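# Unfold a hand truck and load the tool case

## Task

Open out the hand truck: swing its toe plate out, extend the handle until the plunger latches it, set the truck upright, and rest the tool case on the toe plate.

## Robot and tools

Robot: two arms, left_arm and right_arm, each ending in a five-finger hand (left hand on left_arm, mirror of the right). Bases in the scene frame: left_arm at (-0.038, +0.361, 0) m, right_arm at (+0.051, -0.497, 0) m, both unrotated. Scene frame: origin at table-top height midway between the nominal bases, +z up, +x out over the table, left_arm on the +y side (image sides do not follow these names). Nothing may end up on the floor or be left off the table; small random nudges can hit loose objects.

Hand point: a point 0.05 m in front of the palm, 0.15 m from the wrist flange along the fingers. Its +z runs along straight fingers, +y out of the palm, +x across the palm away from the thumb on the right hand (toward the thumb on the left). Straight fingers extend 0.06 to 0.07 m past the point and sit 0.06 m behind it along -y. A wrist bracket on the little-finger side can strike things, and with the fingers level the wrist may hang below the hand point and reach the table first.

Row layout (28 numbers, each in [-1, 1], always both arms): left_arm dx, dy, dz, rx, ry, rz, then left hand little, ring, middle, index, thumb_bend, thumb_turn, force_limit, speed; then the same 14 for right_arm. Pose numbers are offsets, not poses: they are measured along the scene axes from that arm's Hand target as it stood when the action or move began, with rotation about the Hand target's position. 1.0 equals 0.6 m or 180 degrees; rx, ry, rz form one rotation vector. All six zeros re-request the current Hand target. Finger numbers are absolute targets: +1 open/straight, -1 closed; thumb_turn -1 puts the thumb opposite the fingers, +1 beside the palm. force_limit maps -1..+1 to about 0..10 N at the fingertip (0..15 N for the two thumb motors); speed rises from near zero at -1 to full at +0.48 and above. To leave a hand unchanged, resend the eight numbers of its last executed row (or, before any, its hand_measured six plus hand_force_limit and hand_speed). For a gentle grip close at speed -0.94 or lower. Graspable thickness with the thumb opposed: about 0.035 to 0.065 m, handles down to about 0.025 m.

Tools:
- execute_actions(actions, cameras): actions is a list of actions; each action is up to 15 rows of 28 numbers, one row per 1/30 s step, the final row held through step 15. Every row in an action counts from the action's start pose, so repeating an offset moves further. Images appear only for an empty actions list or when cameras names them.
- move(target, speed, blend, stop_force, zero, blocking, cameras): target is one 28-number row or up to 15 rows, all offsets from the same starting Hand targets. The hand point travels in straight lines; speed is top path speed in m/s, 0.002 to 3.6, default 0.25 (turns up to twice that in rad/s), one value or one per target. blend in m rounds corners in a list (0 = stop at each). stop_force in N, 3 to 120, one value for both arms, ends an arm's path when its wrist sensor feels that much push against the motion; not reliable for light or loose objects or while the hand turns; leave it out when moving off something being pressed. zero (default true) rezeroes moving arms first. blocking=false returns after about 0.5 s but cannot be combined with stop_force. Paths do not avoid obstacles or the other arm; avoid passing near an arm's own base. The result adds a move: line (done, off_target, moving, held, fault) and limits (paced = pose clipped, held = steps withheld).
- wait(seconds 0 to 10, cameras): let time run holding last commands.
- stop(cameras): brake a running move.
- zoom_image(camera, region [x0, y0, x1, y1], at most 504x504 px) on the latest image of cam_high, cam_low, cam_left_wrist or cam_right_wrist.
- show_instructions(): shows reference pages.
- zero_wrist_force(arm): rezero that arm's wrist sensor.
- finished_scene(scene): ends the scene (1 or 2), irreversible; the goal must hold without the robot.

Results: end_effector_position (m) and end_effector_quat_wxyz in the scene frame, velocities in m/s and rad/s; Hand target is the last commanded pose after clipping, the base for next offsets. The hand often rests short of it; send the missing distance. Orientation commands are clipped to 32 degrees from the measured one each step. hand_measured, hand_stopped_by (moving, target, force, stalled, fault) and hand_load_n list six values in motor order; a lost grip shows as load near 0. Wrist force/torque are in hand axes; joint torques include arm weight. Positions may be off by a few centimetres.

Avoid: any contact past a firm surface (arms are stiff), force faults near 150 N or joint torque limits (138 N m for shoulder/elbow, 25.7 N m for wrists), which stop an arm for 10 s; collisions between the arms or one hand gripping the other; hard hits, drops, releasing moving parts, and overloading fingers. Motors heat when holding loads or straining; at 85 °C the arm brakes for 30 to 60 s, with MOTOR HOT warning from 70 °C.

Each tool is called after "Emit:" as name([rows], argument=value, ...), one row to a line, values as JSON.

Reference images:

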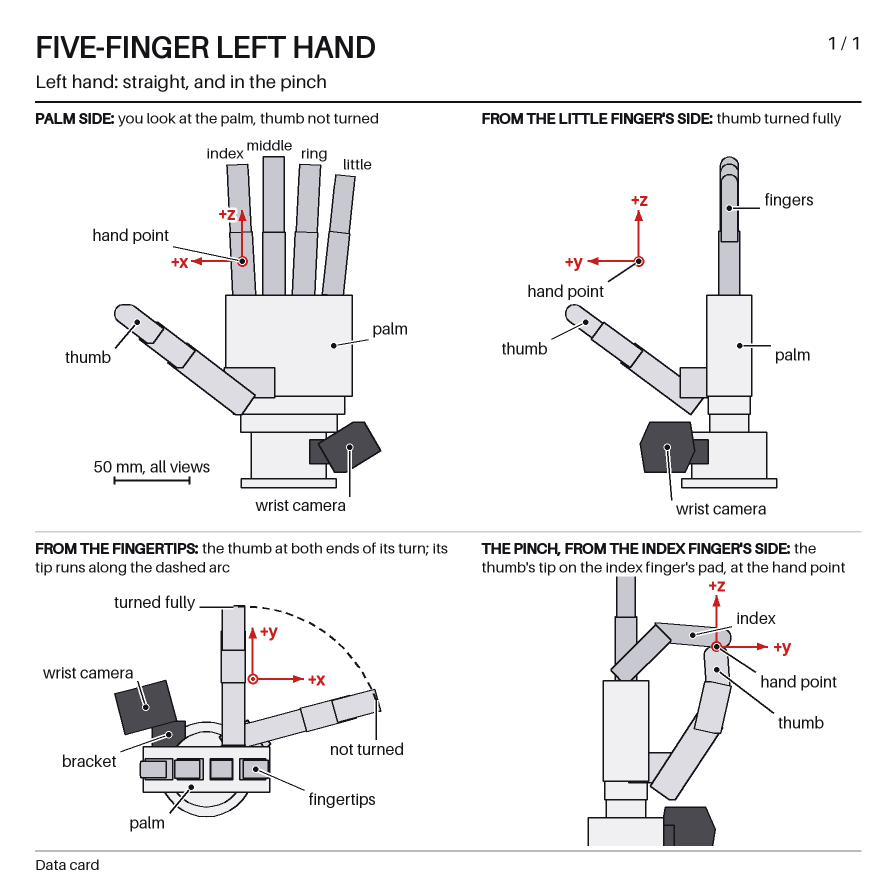

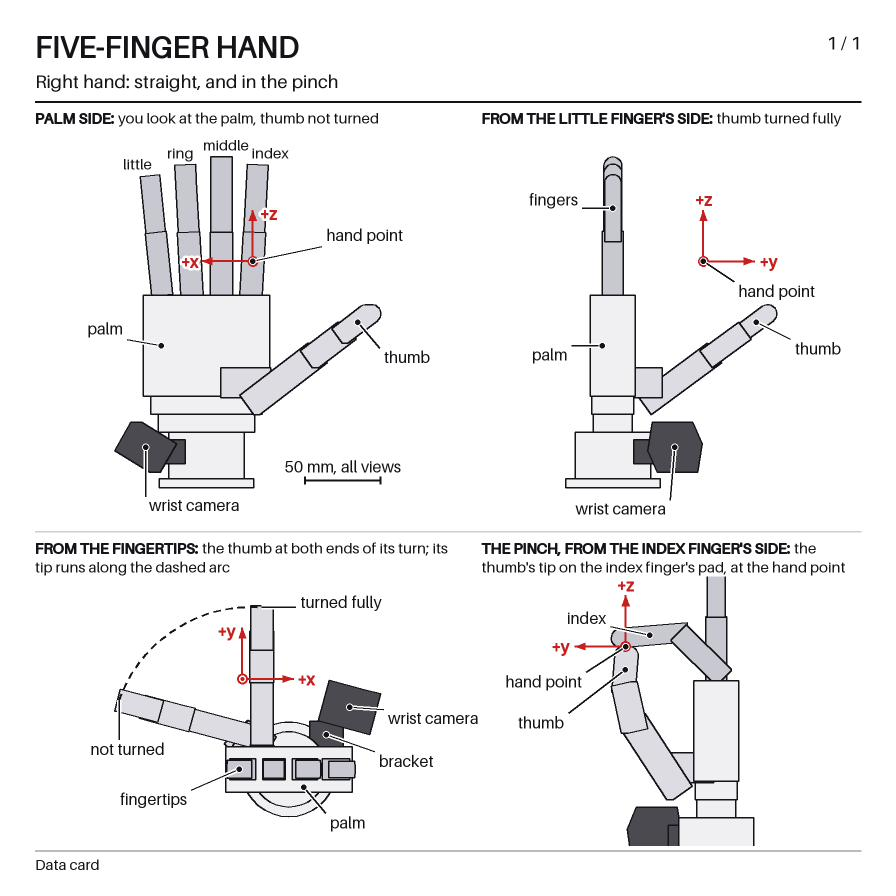

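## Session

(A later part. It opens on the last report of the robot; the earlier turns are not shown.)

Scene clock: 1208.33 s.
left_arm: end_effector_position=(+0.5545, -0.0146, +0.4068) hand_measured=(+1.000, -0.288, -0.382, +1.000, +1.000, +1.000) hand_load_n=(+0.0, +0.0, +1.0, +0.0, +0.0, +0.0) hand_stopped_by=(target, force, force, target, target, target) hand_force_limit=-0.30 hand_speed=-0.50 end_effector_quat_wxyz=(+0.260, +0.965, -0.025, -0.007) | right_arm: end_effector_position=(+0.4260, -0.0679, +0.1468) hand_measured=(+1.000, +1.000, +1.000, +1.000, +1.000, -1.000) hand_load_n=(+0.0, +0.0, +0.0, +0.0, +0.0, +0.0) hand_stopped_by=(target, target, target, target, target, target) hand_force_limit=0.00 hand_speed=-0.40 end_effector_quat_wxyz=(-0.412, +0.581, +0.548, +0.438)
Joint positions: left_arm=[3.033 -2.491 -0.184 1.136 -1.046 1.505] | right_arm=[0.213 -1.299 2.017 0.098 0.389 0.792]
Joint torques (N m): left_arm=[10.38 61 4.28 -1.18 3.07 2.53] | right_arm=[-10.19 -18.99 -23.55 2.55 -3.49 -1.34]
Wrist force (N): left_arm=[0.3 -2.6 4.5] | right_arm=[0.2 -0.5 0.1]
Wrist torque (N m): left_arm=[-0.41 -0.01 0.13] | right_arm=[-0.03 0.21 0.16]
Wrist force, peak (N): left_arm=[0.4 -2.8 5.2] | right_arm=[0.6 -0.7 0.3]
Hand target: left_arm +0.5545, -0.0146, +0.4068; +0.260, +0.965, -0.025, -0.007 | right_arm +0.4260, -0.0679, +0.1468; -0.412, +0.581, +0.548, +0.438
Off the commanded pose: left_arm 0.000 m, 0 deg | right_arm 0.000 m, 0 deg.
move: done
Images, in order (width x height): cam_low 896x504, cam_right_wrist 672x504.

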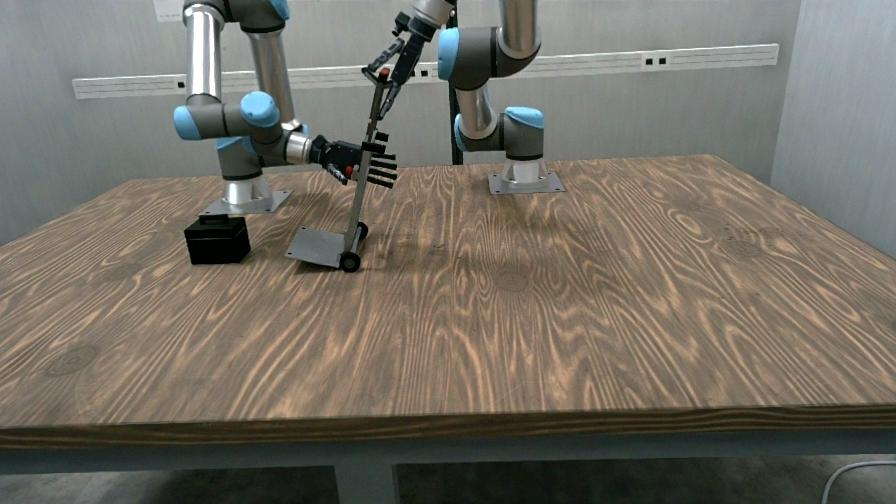

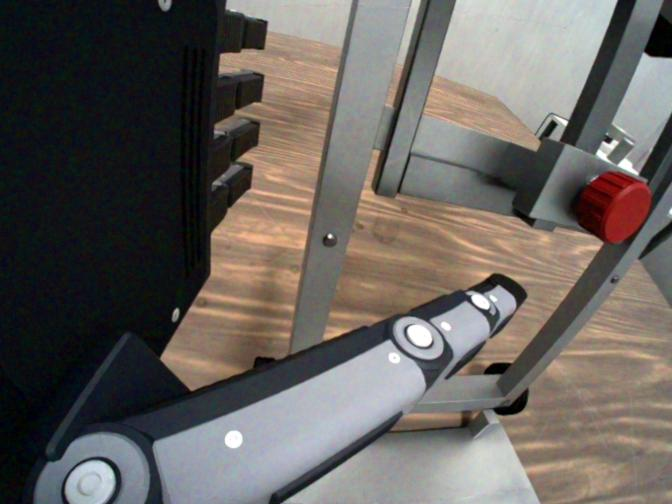

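Emit:
move([
  [0,0,0,0,0,0, 1,-0.4,-0.4,1,1,1,-0.3,-0.5, -0.0015,-0.0255,0.0073,0,0,0, 1,1,1,1,1,-1,0,-0.4],
  [0,0,0,0,0,0, 1,-0.4,-0.4,1,1,1,-0.3,-0.5, 0.035,-0.0277,0.0073,0,0,0, 1,1,1,1,1,-1,0,-0.4],
], speed=0.02, stop_force=3, cameras=["cam_low","cam_right_wrist"])

Emit:
zoom_image(camera="cam_low", region=[290, 120, 420, 280])

Scene clock: 1254.97 s.
left_arm: end_effector_position=(+0.5545, -0.0146, +0.4068) hand_measured=(+1.000, -0.288, -0.382, +1.000, +1.000, +1.000) hand_load_n=(+0.0, +0.0, +1.0, +0.0, +0.0, +0.0) hand_stopped_by=(target, force, force, target, target, target) hand_force_limit=-0.30 hand_speed=-0.50 end_effector_quat_wxyz=(+0.260, +0.965, -0.025, -0.007) | right_arm: end_effector_position=(+0.4470, -0.0845, +0.1512) hand_measured=(+1.000, +1.000, +1.000, +1.000, +1.000, -1.000) hand_load_n=(+0.0, +0.0, +0.0, +0.0, +0.0, +0.0) hand_stopped_by=(target, target, target, target, target, target) hand_force_limit=0.00 hand_speed=-0.40 end_effector_quat_wxyz=(-0.412, +0.581, +0.548, +0.438)
Joint positions: left_arm=[3.033 -2.491 -0.184 1.136 -1.046 1.505] | right_arm=[0.154 -1.258 1.974 0.217 0.351 0.667]
Joint torques (N m): left_arm=[9.81 61.32 4.25 -1.23 3.07 2.66] | right_arm=[-10.17 -21.18 -23.89 2.6 -3.67 -1.3]
Wrist force (N): left_arm=[0.4 -2.6 4.6] | right_arm=[0.3 -0.6 0.3]
Wrist torque (N m): left_arm=[-0.41 -0.02 0.14] | right_arm=[-0.07 0.19 0.15]
Wrist force, peak (N): left_arm=[0.3 -2.9 5.0] | right_arm=[0.6 -0.5 0.6]
Hand target: left_arm +0.5545, -0.0146, +0.4068; +0.260, +0.965, -0.025, -0.007 | right_arm +0.4470, -0.0845, +0.1512; -0.412, +0.581, +0.548, +0.438
Off the commanded pose: left_arm 0.000 m, 0 deg | right_arm 0.000 m, 0 deg.
move: done
Images, in order (width x height): cam_low 896x504, cam_right_wrist 672x504.

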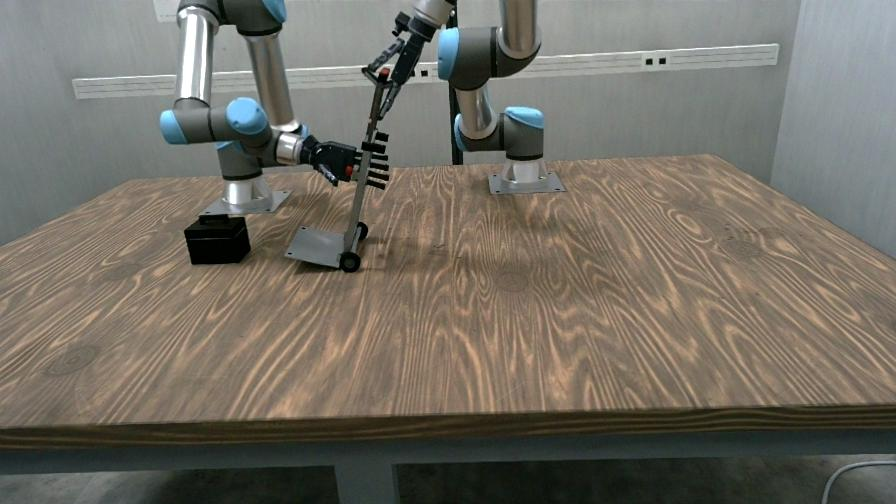

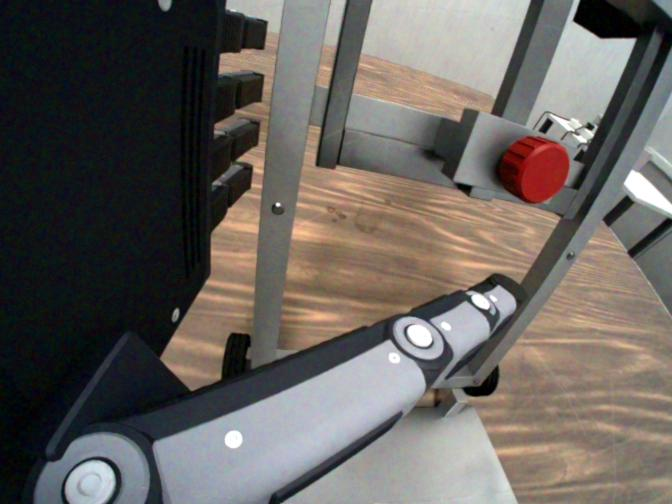

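Scaled by 3.150.

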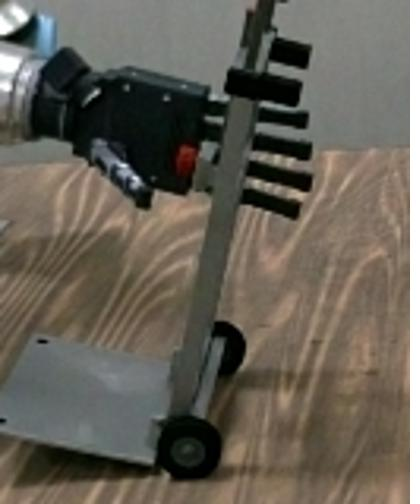

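Emit:
execute_actions([
  [[0,0,0,0,0,0, 1,-0.4,-0.4,1,1,1,-0.3,-0.5, 0,0,0,0,0,0, -0.1,-0.1,-0.1,-0.1,1,-1,-0.5,-0.5]],
  [[0,0,0,0,0,0, 1,-0.4,-0.4,1,1,1,-0.3,-0.5, 0,0,0,0,0,0, -0.1,-0.1,-0.1,-0.1,1,-1,-0.5,-0.5]],
  [[0,0,0,0,0,0, 1,-0.4,-0.4,1,1,1,-0.3,-0.5, 0,0,0,0,0,0, -0.1,-0.1,-0.1,-0.1,1,-1,-0.5,-0.5]],
  [[0,0,0,0,0,0, 1,-0.4,-0.4,1,1,1,-0.3,-0.5, 0,0,0,0,0,0, -0.1,-0.1,-0.1,-0.1,1,-1,-0.5,-0.5]],
], cameras=["cam_right_wrist","cam_low"])

Emit:
zoom_image(camera="cam_low", region=[290, 120, 420, 280])

Scene clock: 1270.17 s.
left_arm: end_effector_position=(+0.5545, -0.0146, +0.4068) hand_measured=(+1.000, -0.288, -0.382, +1.000, +1.000, +1.000) hand_load_n=(+0.0, +6.5, +3.0, +0.5, +0.0, +0.0) hand_stopped_by=(target, force, force, target, target, target) hand_force_limit=-0.30 hand_speed=-0.50 end_effector_quat_wxyz=(+0.260, +0.965, -0.025, -0.007) | right_arm: end_effector_position=(+0.4470, -0.0845, +0.1512) hand_measured=(+0.544, +0.452, -0.008, -0.052, +1.000, -1.000) hand_load_n=(+0.0, +0.0, +0.0, +3.0, +0.0, +0.0) hand_stopped_by=(force, force, force, force, target, target) hand_force_limit=-0.50 hand_speed=-0.50 end_effector_quat_wxyz=(-0.412, +0.581, +0.548, +0.438)
Joint positions: left_arm=[3.033 -2.491 -0.184 1.136 -1.046 1.505] | right_arm=[0.154 -1.258 1.974 0.217 0.351 0.667]
Joint torques (N m): left_arm=[9.69 60.17 21.22 -5.42 0.75 2.55] | right_arm=[-7.29 -30.62 -10.66 2.94 1.05 1.34]
Wrist force (N): left_arm=[-0.2 -7.0 18.3] | right_arm=[-0.1 0.0 5.5]
Wrist torque (N m): left_arm=[-0.42 0.57 -0.13] | right_arm=[-0.11 0.22 0.16]
Wrist force, peak (N): left_arm=[-0.1 -6.9 18.9] | right_arm=[-0.9 -6.6 4.9]
Hand target: left_arm +0.5545, -0.0146, +0.4068; +0.260, +0.965, -0.025, -0.007 | right_arm +0.4470, -0.0845, +0.1512; -0.412, +0.581, +0.548, +0.438
Off the commanded pose: left_arm 0.000 m, 0 deg | right_arm 0.000 m, 0 deg.
Images, in order (width x height): cam_low 896x504, cam_right_wrist 672x504.

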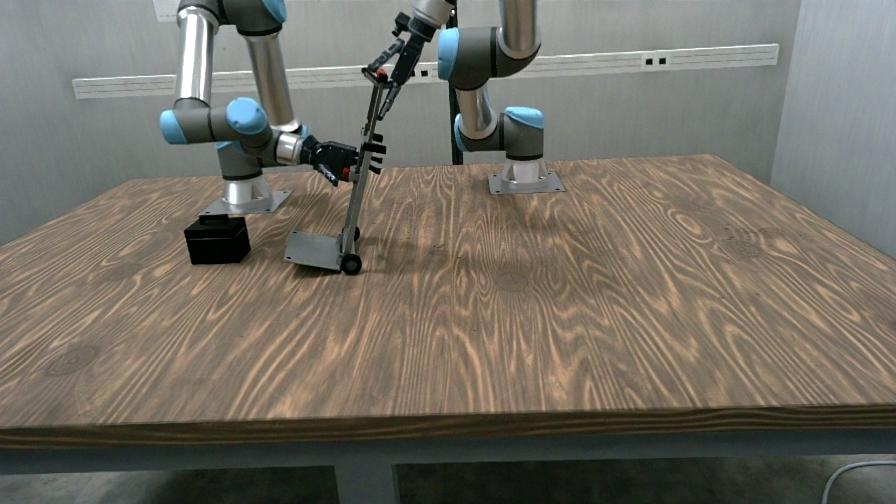

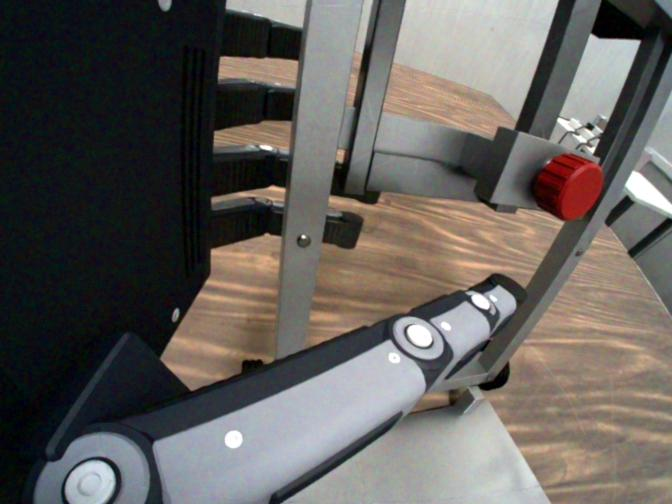

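Scaled by 3.150.

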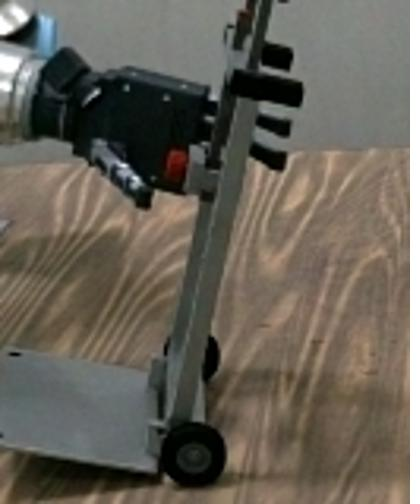

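Emit:
execute_actions([
  [[0,0,0,0,0,0, 1,-0.4,-0.4,1,1,1,-0.3,-0.5, 0,0,0,0,0,0, -0.1,-0.1,-0.1,-0.1,-0.6,-1,-0.7,-0.4]],
  [[0,0,0,0,0,0, 1,-0.4,-0.4,1,1,1,-0.3,-0.5, 0,0,0,0,0,0, -0.1,-0.1,-0.1,-0.1,-0.6,-1,-0.7,-0.4]],
  [[0,0,0,0,0,0, 1,-0.4,-0.4,1,1,1,-0.3,-0.5, 0,0,0,0,0,0, -0.1,-0.1,-0.1,-0.1,-0.6,-1,-0.7,-0.4]],
], cameras=["cam_right_wrist","cam_low","cam_left_wrist"])

Emit:
zoom_image(camera="cam_low", region=[290, 120, 420, 280])

Scene clock: 1288.37 s.
left_arm: end_effector_position=(+0.5545, -0.0146, +0.4068) hand_measured=(+1.000, -0.288, -0.382, +1.000, +1.000, +1.000) hand_load_n=(+0.0, +6.0, +3.0, +0.5, +0.0, +0.0) hand_stopped_by=(target, force, force, target, target, target) hand_force_limit=-0.30 hand_speed=-0.50 end_effector_quat_wxyz=(+0.260, +0.965, -0.025, -0.007) | right_arm: end_effector_position=(+0.4470, -0.0845, +0.1512) hand_measured=(+0.544, +0.452, -0.008, -0.052, -0.076, -1.000) hand_load_n=(-0.5, +0.0, +0.0, +3.5, +3.0, +0.0) hand_stopped_by=(force, force, force, force, force, target) hand_force_limit=-0.70 hand_speed=-0.40 end_effector_quat_wxyz=(-0.412, +0.581, +0.548, +0.438)
Joint positions: left_arm=[3.033 -2.491 -0.184 1.136 -1.046 1.505] | right_arm=[0.154 -1.258 1.974 0.217 0.351 0.667]
Joint torques (N m): left_arm=[10.1 54.17 33.18 -5.08 0.72 2.54] | right_arm=[-1.48 -34.07 -9.18 2.72 1.07 1.3]
Wrist force (N): left_arm=[-1.0 -6.8 19.3] | right_arm=[1.1 1.0 5.2]
Wrist torque (N m): left_arm=[-0.60 0.53 -0.08] | right_arm=[-0.06 0.20 0.22]
Wrist force, peak (N): left_arm=[-1.0 -7.0 19.8] | right_arm=[1.2 0.7 5.6]
Hand target: left_arm +0.5545, -0.0146, +0.4068; +0.260, +0.965, -0.025, -0.007 | right_arm +0.4470, -0.0845, +0.1512; -0.412, +0.581, +0.548, +0.438
Off the commanded pose: left_arm 0.000 m, 0 deg | right_arm 0.000 m, 0 deg.
Images, in order (width x height): cam_low 896x504, cam_left_wrist 672x504, cam_right_wrist 672x504.

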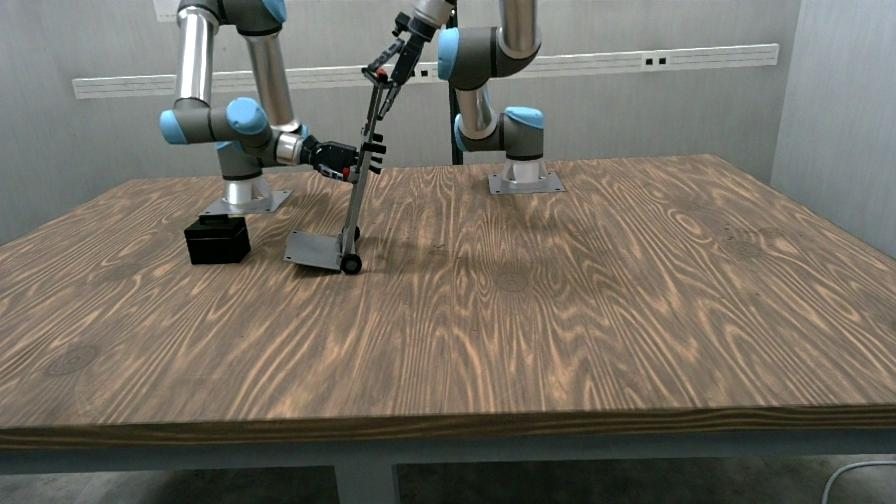

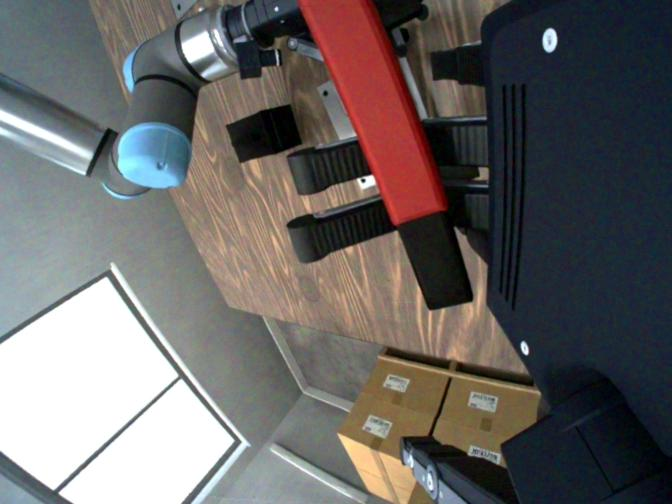

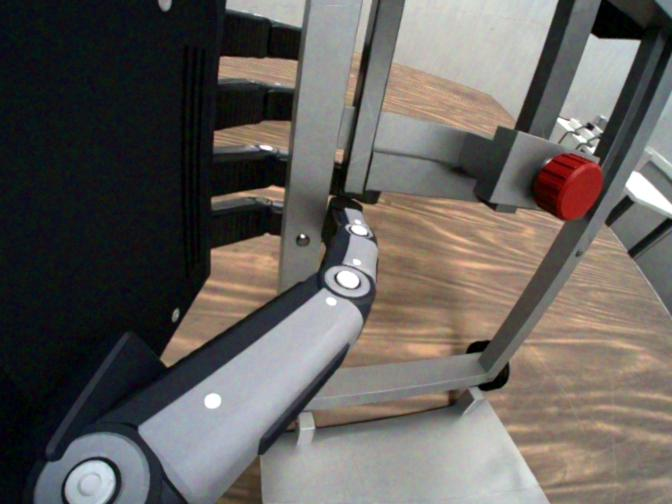

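Scaled by 3.150.

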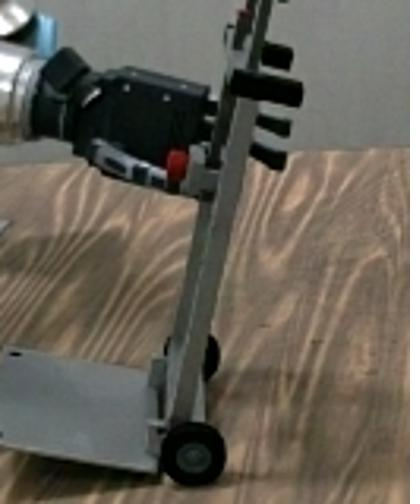

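Emit:
move([
  [0,0,-0.0033,0,0,0, 1,-0.4,-0.4,1,1,1,-0.3,-0.5, 0.0013,0.0217,-0.003,0,0,0, -0.1,-0.1,-0.1,-0.1,-0.6,-1,-0.7,-0.4],
], speed=0.03, cameras=["cam_right_wrist","cam_low"])

Emit:
zoom_image(camera="cam_low", region=[290, 120, 420, 280])

Scene clock: 1301.97 s.
left_arm: end_effector_position=(+0.5545, -0.0145, +0.4048) hand_measured=(+1.000, -0.288, -0.382, +1.000, +1.000, +1.000) hand_load_n=(+0.0, +0.5, +0.0, +0.0, +0.0, +0.0) hand_stopped_by=(target, force, force, target, target, target) hand_force_limit=-0.30 hand_speed=-0.50 end_effector_quat_wxyz=(+0.260, +0.965, -0.025, -0.007) | right_arm: end_effector_position=(+0.4478, -0.0716, +0.1494) hand_measured=(+0.544, +0.452, -0.008, -0.054, -0.078, -1.000) hand_load_n=(+0.0, +0.0, +0.0, +0.0, +0.0, +3.0) hand_stopped_by=(force, force, force, force, force, target) hand_force_limit=-0.70 hand_speed=-0.40 end_effector_quat_wxyz=(-0.412, +0.581, +0.548, +0.438)
Joint positions: left_arm=[3.033 -2.481 -0.21 1.152 -1.046 1.505] | right_arm=[0.19 -1.258 1.962 0.156 0.373 0.746]
Joint torques (N m): left_arm=[0.51 60.33 2.65 -0.82 1.86 0.58] | right_arm=[12.21 -35.38 -25.19 -0.2 0.25 1.26]
Wrist force (N): left_arm=[0.8 -2.6 -0.3] | right_arm=[-4.1 -0.6 -1.3]
Wrist torque (N m): left_arm=[-0.06 -0.04 0.08] | right_arm=[-0.05 0.23 0.00]
Wrist force, peak (N): left_arm=[-0.9 -7.0 19.9] | right_arm=[1.2 1.1 5.6]
Hand target: left_arm +0.5545, -0.0146, +0.4048; +0.260, +0.965, -0.025, -0.007 | right_arm +0.4478, -0.0715, +0.1494; -0.412, +0.581, +0.548, +0.438
Off the commanded pose: left_arm 0.000 m, 0 deg | right_arm 0.000 m, 0 deg.
move: done
Images, in order (width x height): cam_low 896x504, cam_right_wrist 672x504.

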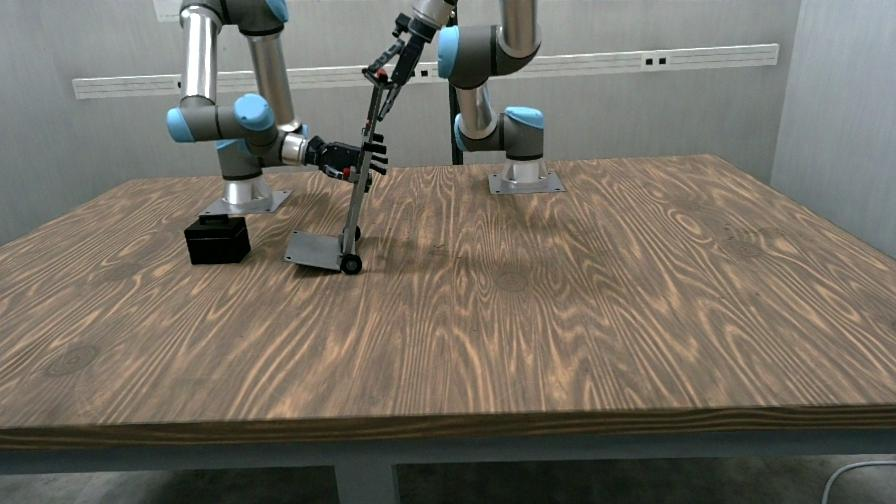

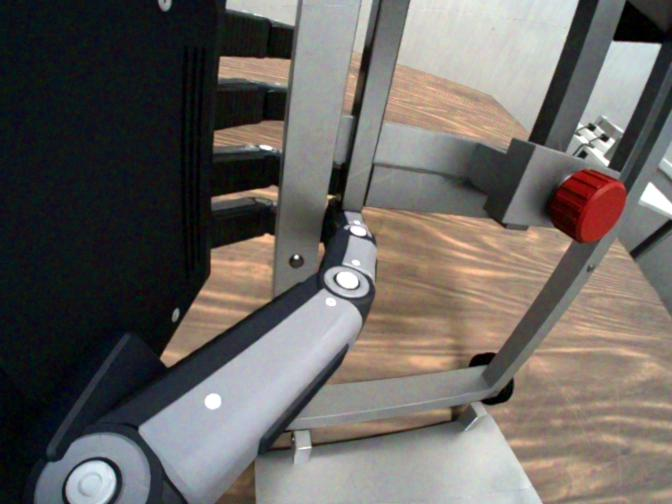

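Scaled by 3.150.

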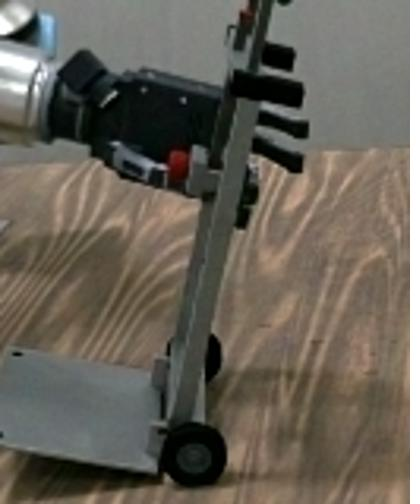

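Emit:
move([
  [0,0,0,0,0,0, 1,-0.4,-0.4,1,1,1,-0.3,-0.5, 0,0,0,0,0,0, 0.5,0.5,0.3,0.3,1,-1,-0.7,0.2],
  [0,0,0,0,0,0, 1,-0.4,-0.4,1,1,1,-0.3,-0.5, 0.019,-0.0155,0.0042,0,0,0, 0.5,0.5,0.3,0.3,1,-1,-0.7,0.2],
], speed=0.02, stop_force=4, cameras=["cam_right_wrist","cam_low"])

Emit:
zoom_image(camera="cam_low", region=[290, 120, 420, 280])

Scene clock: 1322.97 s.
left_arm: end_effector_position=(+0.5545, -0.0146, +0.4048) hand_measured=(+1.000, -0.288, -0.382, +1.000, +1.000, +1.000) hand_load_n=(+0.0, +0.5, +0.0, +0.0, +0.0, +0.0) hand_stopped_by=(target, force, force, target, target, target) hand_force_limit=-0.30 hand_speed=-0.50 end_effector_quat_wxyz=(+0.260, +0.965, -0.025, -0.007) | right_arm: end_effector_position=(+0.4592, -0.0808, +0.1519) hand_measured=(+0.500, +0.500, +0.300, +0.300, +1.000, -1.000) hand_load_n=(+0.0, +0.0, +0.0, +0.0, +0.0, +0.0) hand_stopped_by=(target, target, target, target, target, target) hand_force_limit=-0.70 hand_speed=0.20 end_effector_quat_wxyz=(-0.412, +0.581, +0.548, +0.438)
Joint positions: left_arm=[3.033 -2.481 -0.21 1.152 -1.046 1.505] | right_arm=[0.159 -1.236 1.938 0.221 0.354 0.679]
Joint torques (N m): left_arm=[-5.52 59.23 3.37 -0.68 -0.49 -2.43] | right_arm=[-10.16 -21.86 -23.14 2.7 -3.63 -1.2]
Wrist force (N): left_arm=[0.1 -1.6 1.0] | right_arm=[0.4 -0.4 0.4]
Wrist torque (N m): left_arm=[-0.14 -0.09 0.06] | right_arm=[-0.05 0.17 0.18]
Wrist force, peak (N): left_arm=[0.8 -3.2 -0.1] | right_arm=[-4.7 -1.9 -0.3]
Hand target: left_arm +0.5545, -0.0146, +0.4048; +0.260, +0.965, -0.025, -0.007 | right_arm +0.4592, -0.0808, +0.1519; -0.412, +0.581, +0.548, +0.438
Off the commanded pose: left_arm 0.000 m, 0 deg | right_arm 0.000 m, 0 deg.
move: done
Images, in order (width x height): cam_low 896x504, cam_right_wrist 672x504.

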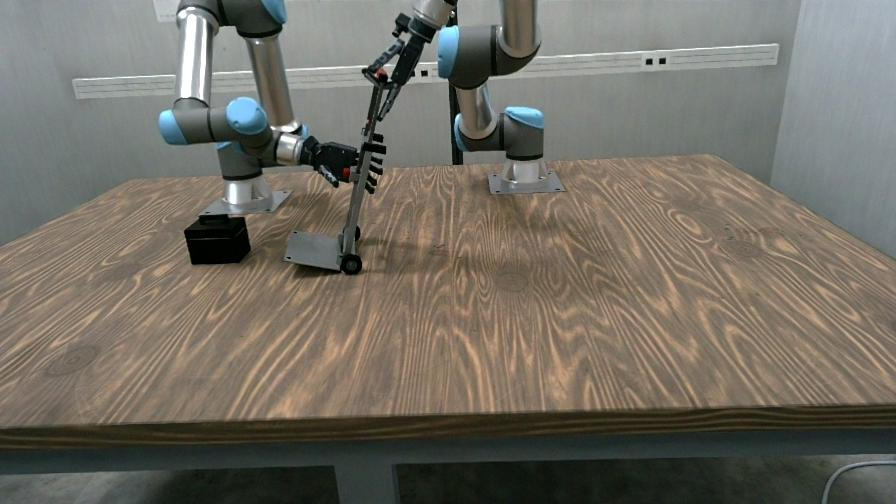

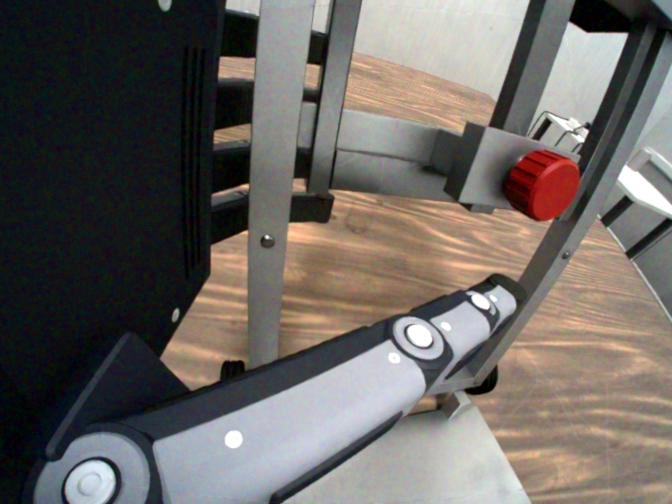

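Scaled by 3.150.

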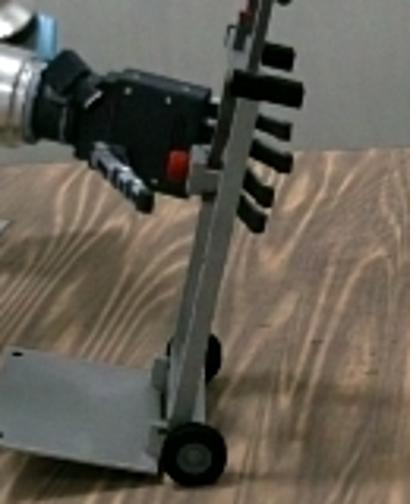

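Emit:
execute_actions([
  [[0,0,0,0,0,0, 1,-0.4,-0.4,1,1,1,-0.3,-0.5, 0,0,0,0,0,0, 0.5,0.5,-0.1,-0.1,1,-1,-0.8,-0.7]],
  [[0,0,0,0,0,0, 1,-0.4,-0.4,1,1,1,-0.3,-0.5, 0,0,0,0,0,0, 0.5,0.5,-0.1,-0.1,1,-1,-0.8,-0.7]],
  [[0,0,0,0,0,0, 1,-0.4,-0.4,1,1,1,-0.3,-0.5, 0,0,0,0,0,0, 0.5,0.5,-0.1,-0.1,1,-1,-0.8,-0.7]],
  [[0,0,0,0,0,0, 1,-0.4,-0.4,1,1,1,-0.3,-0.5, 0,0,0,0,0,0, 0.5,0.5,-0.1,-0.1,1,-1,-0.8,-0.7]],
], cameras=["cam_right_wrist"])

Emit:
zoom_image(camera="cam_right_wrist", region=[180, 100, 480, 400])

Scene clock: 1332.23 s.
left_arm: end_effector_position=(+0.5545, -0.0146, +0.4048) hand_measured=(+1.000, -0.288, -0.382, +1.000, +1.000, +1.000) hand_load_n=(+0.0, +1.0, +0.0, +0.5, +0.0, +0.0) hand_stopped_by=(target, force, force, target, target, target) hand_force_limit=-0.30 hand_speed=-0.50 end_effector_quat_wxyz=(+0.260, +0.965, -0.025, -0.007) | right_arm: end_effector_position=(+0.4592, -0.0808, +0.1519) hand_measured=(+0.500, +0.500, +0.192, +0.082, +1.000, -1.000) hand_load_n=(+0.0, +0.0, +0.0, +0.5, +0.0, +0.0) hand_stopped_by=(target, target, force, force, target, target) hand_force_limit=-0.80 hand_speed=-0.70 end_effector_quat_wxyz=(-0.412, +0.581, +0.548, +0.438)
Joint positions: left_arm=[3.033 -2.481 -0.21 1.152 -1.046 1.505] | right_arm=[0.159 -1.236 1.937 0.221 0.354 0.679]
Joint torques (N m): left_arm=[-5.92 59.56 5.16 -4.26 -0.97 -2.33] | right_arm=[-8.21 -28.47 -20.52 0.05 1.42 -1.14]
Wrist force (N): left_arm=[0.6 -0.8 2.9] | right_arm=[-0.5 -2.8 2.1]
Wrist torque (N m): left_arm=[-0.18 0.03 0.06] | right_arm=[-0.09 0.20 0.12]
Wrist force, peak (N): left_arm=[0.5 -0.9 3.2] | right_arm=[0.2 -4.9 3.5]
Hand target: left_arm +0.5545, -0.0146, +0.4048; +0.260, +0.965, -0.025, -0.007 | right_arm +0.4592, -0.0808, +0.1519; -0.412, +0.581, +0.548, +0.438
Off the commanded pose: left_arm 0.000 m, 0 deg | right_arm 0.000 m, 0 deg.
Images, in order (width x height): cam_right_wrist 672x504.

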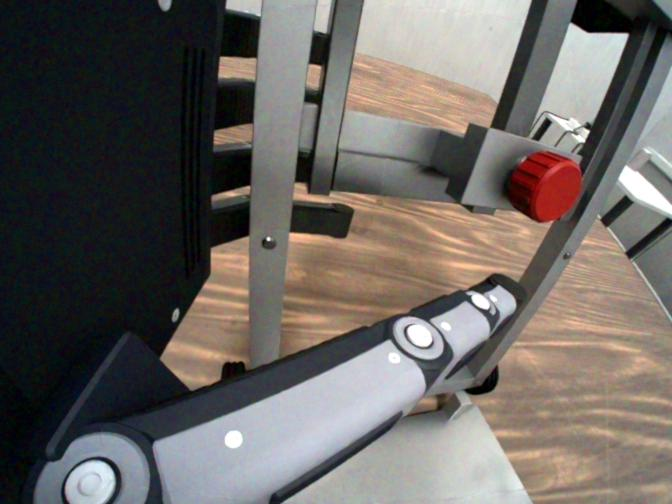

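Scaled by 1.680 from the camera's 672x504 image, which has a finer 960x720 frame.

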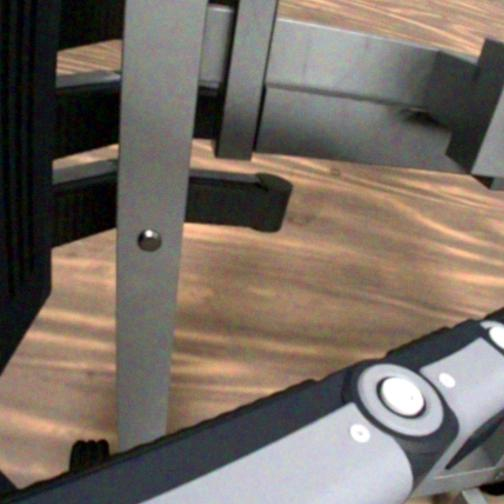

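Emit:
execute_actions([
  [[0,0,0,0,0,0, 1,-0.4,-0.4,1,1,1,-0.3,-0.5, 0,0,0,0,0,0, 0.5,0.5,-0.1,-0.1,-0.6,-1,-0.75,-0.4]],
  [[0,0,0,0,0,0, 1,-0.4,-0.4,1,1,1,-0.3,-0.5, 0,0,0,0,0,0, 0.5,0.5,-0.1,-0.1,-0.6,-1,-0.75,-0.4]],
  [[0,0,0,0,0,0, 1,-0.4,-0.4,1,1,1,-0.3,-0.5, 0,0,0,0,0,0, 0.5,0.5,-0.1,-0.1,-0.6,-1,-0.75,-0.4]],
  [[0,0,0,0,0,0, 1,-0.4,-0.4,1,1,1,-0.3,-0.5, 0,0,0,0,0,0, 0.5,0.5,-0.1,-0.1,-0.6,-1,-0.75,-0.4]],
], cameras=["cam_right_wrist","cam_low"])

Emit:
zoom_image(camera="cam_right_wrist", region=[180, 100, 480, 400])

Scene clock: 1341.80 s.
left_arm: end_effector_position=(+0.5545, -0.0146, +0.4048) hand_measured=(+1.000, -0.288, -0.382, +1.000, +1.000, +1.000) hand_load_n=(+0.0, +1.5, +0.5, +0.0, +0.0, +0.0) hand_stopped_by=(target, force, force, target, target, target) hand_force_limit=-0.30 hand_speed=-0.50 end_effector_quat_wxyz=(+0.260, +0.965, -0.025, -0.007) | right_arm: end_effector_position=(+0.4592, -0.0808, +0.1519) hand_measured=(+0.500, +0.500, +0.192, +0.082, -0.306, -1.000) hand_load_n=(+0.0, +0.0, +0.0, +1.0, +2.0, +2.0) hand_stopped_by=(target, target, force, force, force, target) hand_force_limit=-0.75 hand_speed=-0.40 end_effector_quat_wxyz=(-0.412, +0.581, +0.548, +0.438)
Joint positions: left_arm=[3.033 -2.481 -0.21 1.152 -1.046 1.505] | right_arm=[0.159 -1.236 1.937 0.221 0.354 0.679]
Joint torques (N m): left_arm=[-5.79 58.01 11.66 -4.2 -1.11 -2.4] | right_arm=[-5.22 -33.58 -14.1 0.68 -0.97 -0.54]
Wrist force (N): left_arm=[1.2 -1.5 2.6] | right_arm=[-3.1 -1.7 2.2]
Wrist torque (N m): left_arm=[-0.23 -0.01 0.10] | right_arm=[-0.09 0.20 0.11]
Wrist force, peak (N): left_arm=[0.9 -1.1 3.2] | right_arm=[-3.1 -1.7 2.2]
Hand target: left_arm +0.5545, -0.0146, +0.4048; +0.260, +0.965, -0.025, -0.007 | right_arm +0.4592, -0.0808, +0.1519; -0.412, +0.581, +0.548, +0.438
Off the commanded pose: left_arm 0.000 m, 0 deg | right_arm 0.000 m, 0 deg.
Images, in order (width x height): cam_low 896x504, cam_right_wrist 672x504.

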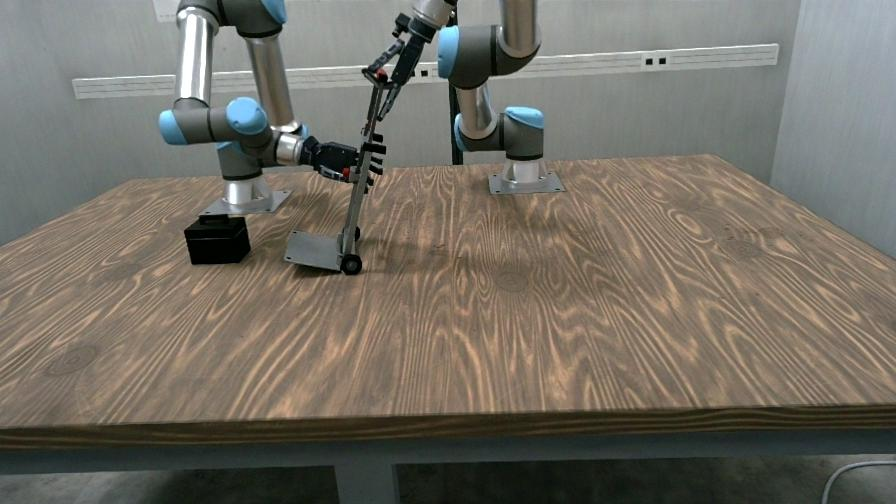

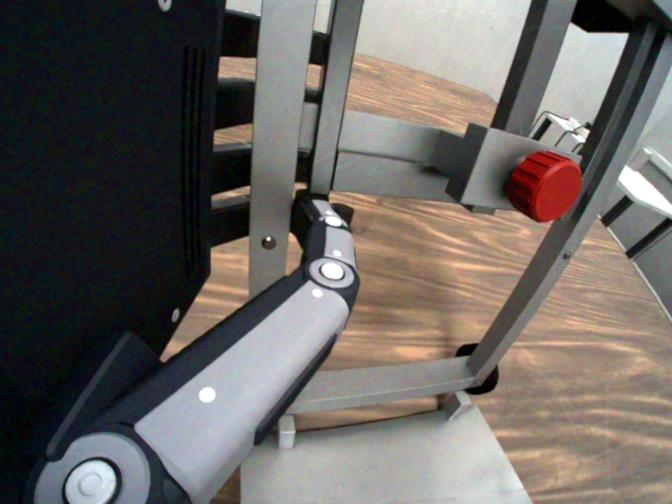

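Scaled by 1.680 from the camera's 672x504 image, which has a finer 960x720 frame.

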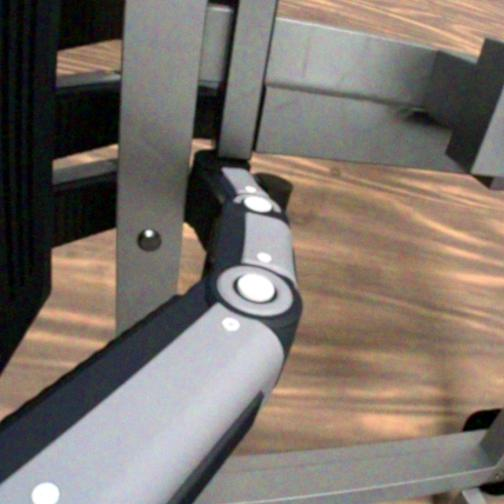

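Emit:
execute_actions([
  [[0,0,0,0,0,0, 1,0,0,1,1,1,-0.3,-0.6, 0,0,0,0,0,0, 0.5,0.5,-0.1,-0.1,-0.6,-1,-0.75,-0.4]],
  [[0,0,0,0,0,0, 1,0,0,1,1,1,-0.3,-0.6, 0,0,0,0,0,0, 0.5,0.5,-0.1,-0.1,-0.6,-1,-0.75,-0.4]],
  [[0,0,0,0,0,0, 1,0,0,1,1,1,-0.3,-0.6, 0,0,0,0,0,0, 0.5,0.5,-0.1,-0.1,-0.6,-1,-0.75,-0.4]],
], cameras=["cam_left_wrist","cam_low"])

Emit:
zoom_image(camera="cam_low", region=[280, 40, 480, 290])

Scene clock: 1357.17 s.
left_arm: end_effector_position=(+0.5545, -0.0146, +0.4048) hand_measured=(+1.000, +0.000, +0.000, +1.000, +1.000, +1.000) hand_load_n=(+0.0, +0.0, +0.5, +0.0, +0.0, +0.0) hand_stopped_by=(target, target, target, target, target, target) hand_force_limit=-0.30 hand_speed=-0.60 end_effector_quat_wxyz=(+0.260, +0.965, -0.025, -0.007) | right_arm: end_effector_position=(+0.4592, -0.0808, +0.1519) hand_measured=(+0.500, +0.500, +0.192, +0.082, -0.306, -1.000) hand_load_n=(+0.0, +0.0, +0.0, +1.0, +2.0, +2.0) hand_stopped_by=(target, target, force, force, force, target) hand_force_limit=-0.75 hand_speed=-0.40 end_effector_quat_wxyz=(-0.412, +0.581, +0.548, +0.438)
Joint positions: left_arm=[3.033 -2.481 -0.21 1.152 -1.046 1.505] | right_arm=[0.159 -1.236 1.937 0.221 0.354 0.679]
Joint torques (N m): left_arm=[-5.88 56.52 17.95 -2.58 -1.02 -2.37] | right_arm=[-2.04 -33.83 -10.51 2.43 -4.05 0.17]
Wrist force (N): left_arm=[0.4 -0.8 1.2] | right_arm=[-3.1 -1.2 1.2]
Wrist torque (N m): left_arm=[-0.17 -0.09 0.07] | right_arm=[-0.05 0.18 0.12]
Wrist force, peak (N): left_arm=[1.1 -1.7 3.0] | right_arm=[-2.9 -2.0 2.4]
Hand target: left_arm +0.5545, -0.0146, +0.4048; +0.260, +0.965, -0.025, -0.007 | right_arm +0.4592, -0.0808, +0.1519; -0.412, +0.581, +0.548, +0.438
Off the commanded pose: left_arm 0.000 m, 0 deg | right_arm 0.000 m, 0 deg.
Images, in order (width x height): cam_low 896x504, cam_left_wrist 672x504.

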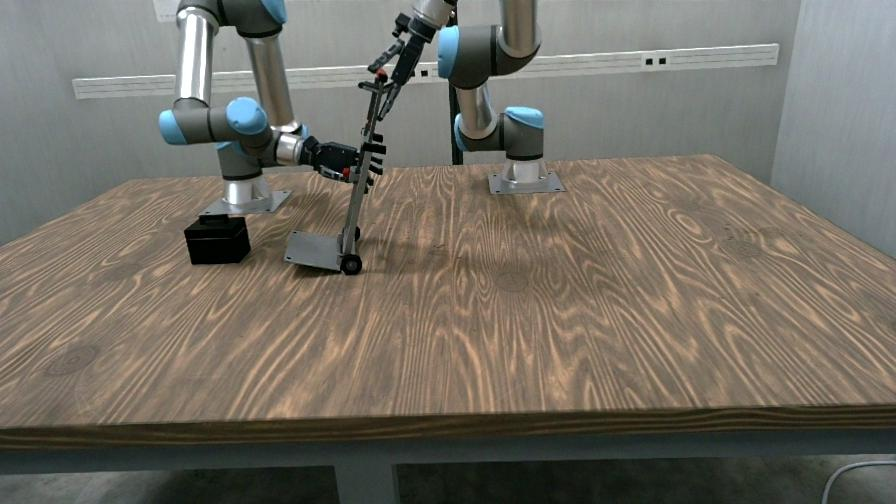

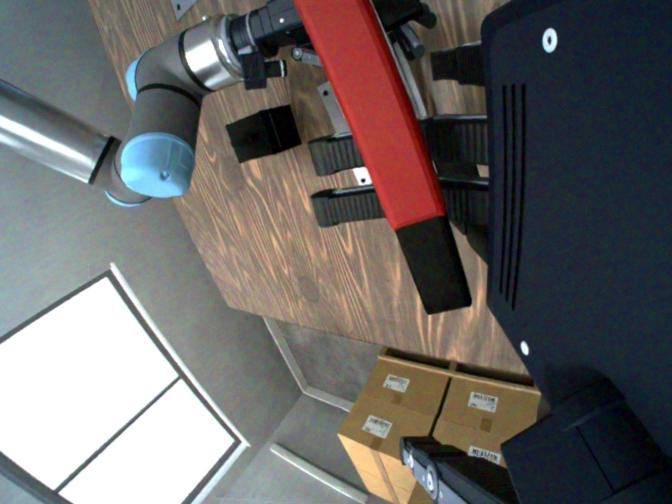

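Scaled by 2.016.

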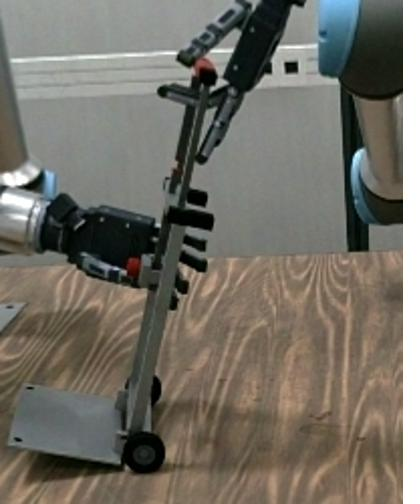

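Emit:
execute_actions([
  [[0,0,0,0,0,0, 1,1,1,1,1,1,-0.3,-0.4, 0,0,0,0,0,0, 0.5,0.5,-0.1,-0.1,-0.6,-1,-0.75,-0.4]],
  [[0,0,0,0,0,0, 1,1,1,1,1,1,-0.3,-0.4, 0,0,0,0,0,0, 0.5,0.5,-0.1,-0.1,-0.6,-1,-0.75,-0.4]],
  [[0,0,0,0,0,0, 1,1,1,1,1,1,-0.3,-0.4, 0,0,0,0,0,0, 0.5,0.5,-0.1,-0.1,-0.6,-1,-0.75,-0.4]],
], cameras=["cam_left_wrist","cam_low"])

Emit:
zoom_image(camera="cam_low", region=[280, 40, 480, 290])

Scene clock: 1365.77 s.
left_arm: end_effector_position=(+0.5545, -0.0146, +0.4048) hand_measured=(+1.000, +1.000, +1.000, +1.000, +1.000, +1.000) hand_load_n=(+0.0, +0.0, +0.0, +0.0, +0.0, +0.0) hand_stopped_by=(target, target, target, target, target, target) hand_force_limit=-0.30 hand_speed=-0.40 end_effector_quat_wxyz=(+0.260, +0.965, -0.025, -0.007) | right_arm: end_effector_position=(+0.4592, -0.0808, +0.1519) hand_measured=(+0.500, +0.500, +0.192, +0.082, -0.306, -1.000) hand_load_n=(+0.0, +0.0, +0.0, +0.5, +2.5, +2.0) hand_stopped_by=(target, target, force, force, force, target) hand_force_limit=-0.75 hand_speed=-0.40 end_effector_quat_wxyz=(-0.412, +0.581, +0.548, +0.438)
Joint positions: left_arm=[3.033 -2.481 -0.21 1.152 -1.046 1.505] | right_arm=[0.159 -1.236 1.937 0.221 0.354 0.679]
Joint torques (N m): left_arm=[-5.53 54.89 24.63 -1.28 -1.03 -2.4] | right_arm=[0.77 -33.73 -10.46 2.59 -3.88 0.66]
Wrist force (N): left_arm=[0.5 -0.9 0.9] | right_arm=[-3.0 -1.3 1.3]
Wrist torque (N m): left_arm=[-0.19 -0.11 0.09] | right_arm=[-0.09 0.17 0.13]
Wrist force, peak (N): left_arm=[0.2 -1.1 1.1] | right_arm=[-3.3 -1.5 1.1]
Hand target: left_arm +0.5545, -0.0146, +0.4048; +0.260, +0.965, -0.025, -0.007 | right_arm +0.4592, -0.0808, +0.1519; -0.412, +0.581, +0.548, +0.438
Off the commanded pose: left_arm 0.000 m, 0 deg | right_arm 0.000 m, 0 deg.
Images, in order (width x height): cam_low 896x504, cam_left_wrist 672x504.

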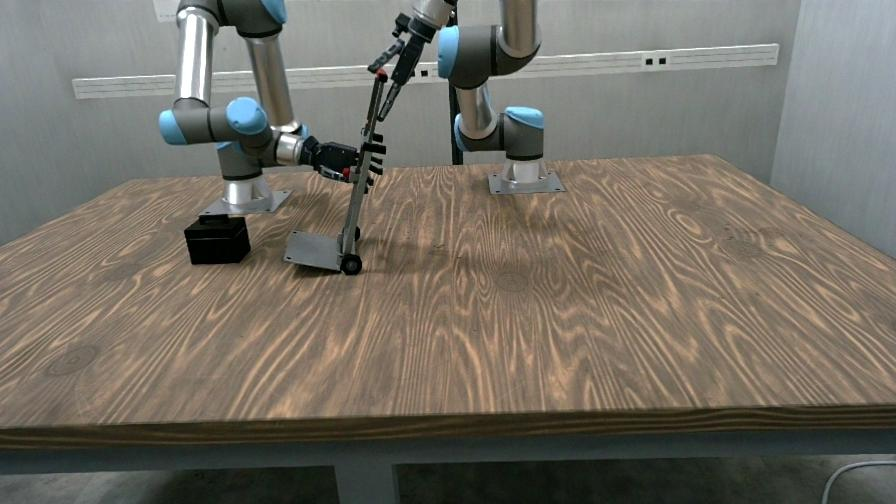

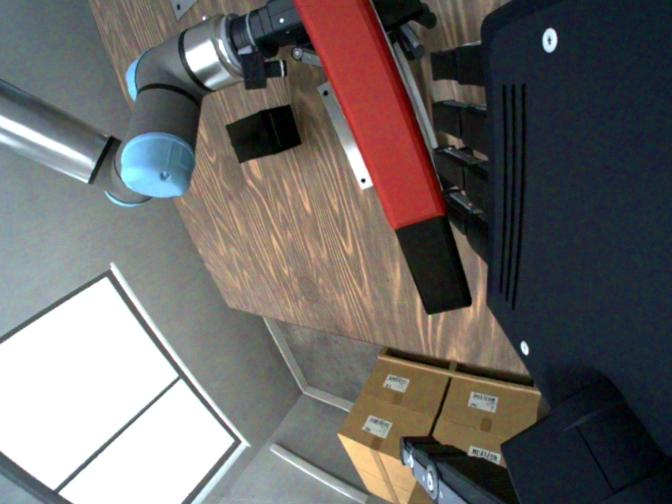

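Scaled by 2.016.

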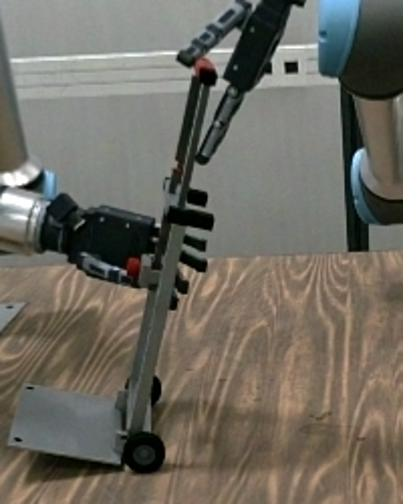

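Emit:
move([
  [0,0.083,0.1,0,0,0, 1,1,1,1,1,1,-0.3,-0.4, 0,0,0,0,0,0, 0.5,0.5,-0.1,-0.1,-0.6,-1,-0.75,-0.4],
  [-0.05,0.2,0.133,0,-0.25,-0.433, 1,1,1,1,1,1,-0.3,-0.4, 0,0,0,0,0,0, 0.5,0.5,-0.1,-0.1,-0.6,-1,-0.75,-0.4],
  [-0.05,0.2,0.133,0,-0.48,-0.831, 1,1,1,1,1,1,-0.3,-0.4, 0,0,0,0,0,0, 0.5,0.5,-0.1,-0.1,-0.6,-1,-0.75,-0.4],
], speed=[0.12,0.35,0.35], blend=[0.01,0.01,0], cameras=["cam_low"])

Scene clock: 1402.27 s.
left_arm: end_effector_position=(+0.5232, +0.1058, +0.4833) hand_measured=(+1.000, +1.000, +1.000, +1.000, +1.000, +1.000) hand_load_n=(+0.0, +0.0, +0.0, +0.0, +0.0, +0.0) hand_stopped_by=(target, target, target, target, target, target) hand_force_limit=-0.30 hand_speed=-0.40 end_effector_quat_wxyz=(+0.184, -0.058, +0.900, -0.390) end_effector_velocity=(+0.000, +0.000, +0.000) end_effector_angular_velocity=(+0.005, -0.004, -0.002) | right_arm: end_effector_position=(+0.4592, -0.0808, +0.1519) hand_measured=(+0.500, +0.500, +0.192, +0.082, -0.306, -1.000) hand_load_n=(+0.0, +0.0, +0.5, +1.0, +2.0, +2.0) hand_stopped_by=(target, target, force, force, force, target) hand_force_limit=-0.75 hand_speed=-0.40 end_effector_quat_wxyz=(-0.412, +0.581, +0.548, +0.438)
Joint positions: left_arm=[3.172 -2.337 -0.035 1.315 -0.806 4.405] | right_arm=[0.159 -1.236 1.937 0.221 0.354 0.679]
Joint velocities: left_arm=[-0.003 0.001 0 0.001 -0.005 0.004] | right_arm=[within noise]
Joint torques (N m): left_arm=[-10.21 52.41 23.22 -0.04 -0.85 2.56] | right_arm=[6 -33.25 -10.23 2.31 -3.94 0.95]
Wrist force (N): left_arm=[-0.7 0.4 1.1] | right_arm=[-3.0 -1.4 1.9]
Wrist torque (N m): left_arm=[-0.08 0.04 -0.13] | right_arm=[-0.10 0.17 0.11]
Wrist force, peak (N): left_arm=[0.2 -0.9 1.5] | right_arm=[-3.2 -1.5 2.0]
Hand target: left_arm +0.5245, +0.1054, +0.4846; +0.002, -0.043, +0.965, -0.257 | right_arm +0.4592, -0.0808, +0.1519; -0.412, +0.581, +0.548, +0.438
Off the commanded pose: left_arm 0.002 m, 27 deg | right_arm 0.000 m, 0 deg.
elbow stopped short (left arm): the move would have taken joint 3 (elbow) straighter than the controller allows.
move: off_target (left_arm)
Images, in order (width x height): cam_low 896x504.

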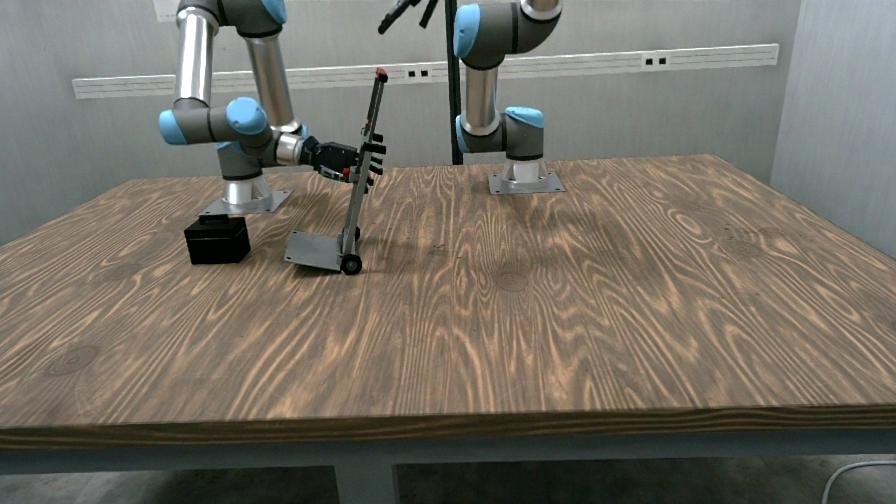

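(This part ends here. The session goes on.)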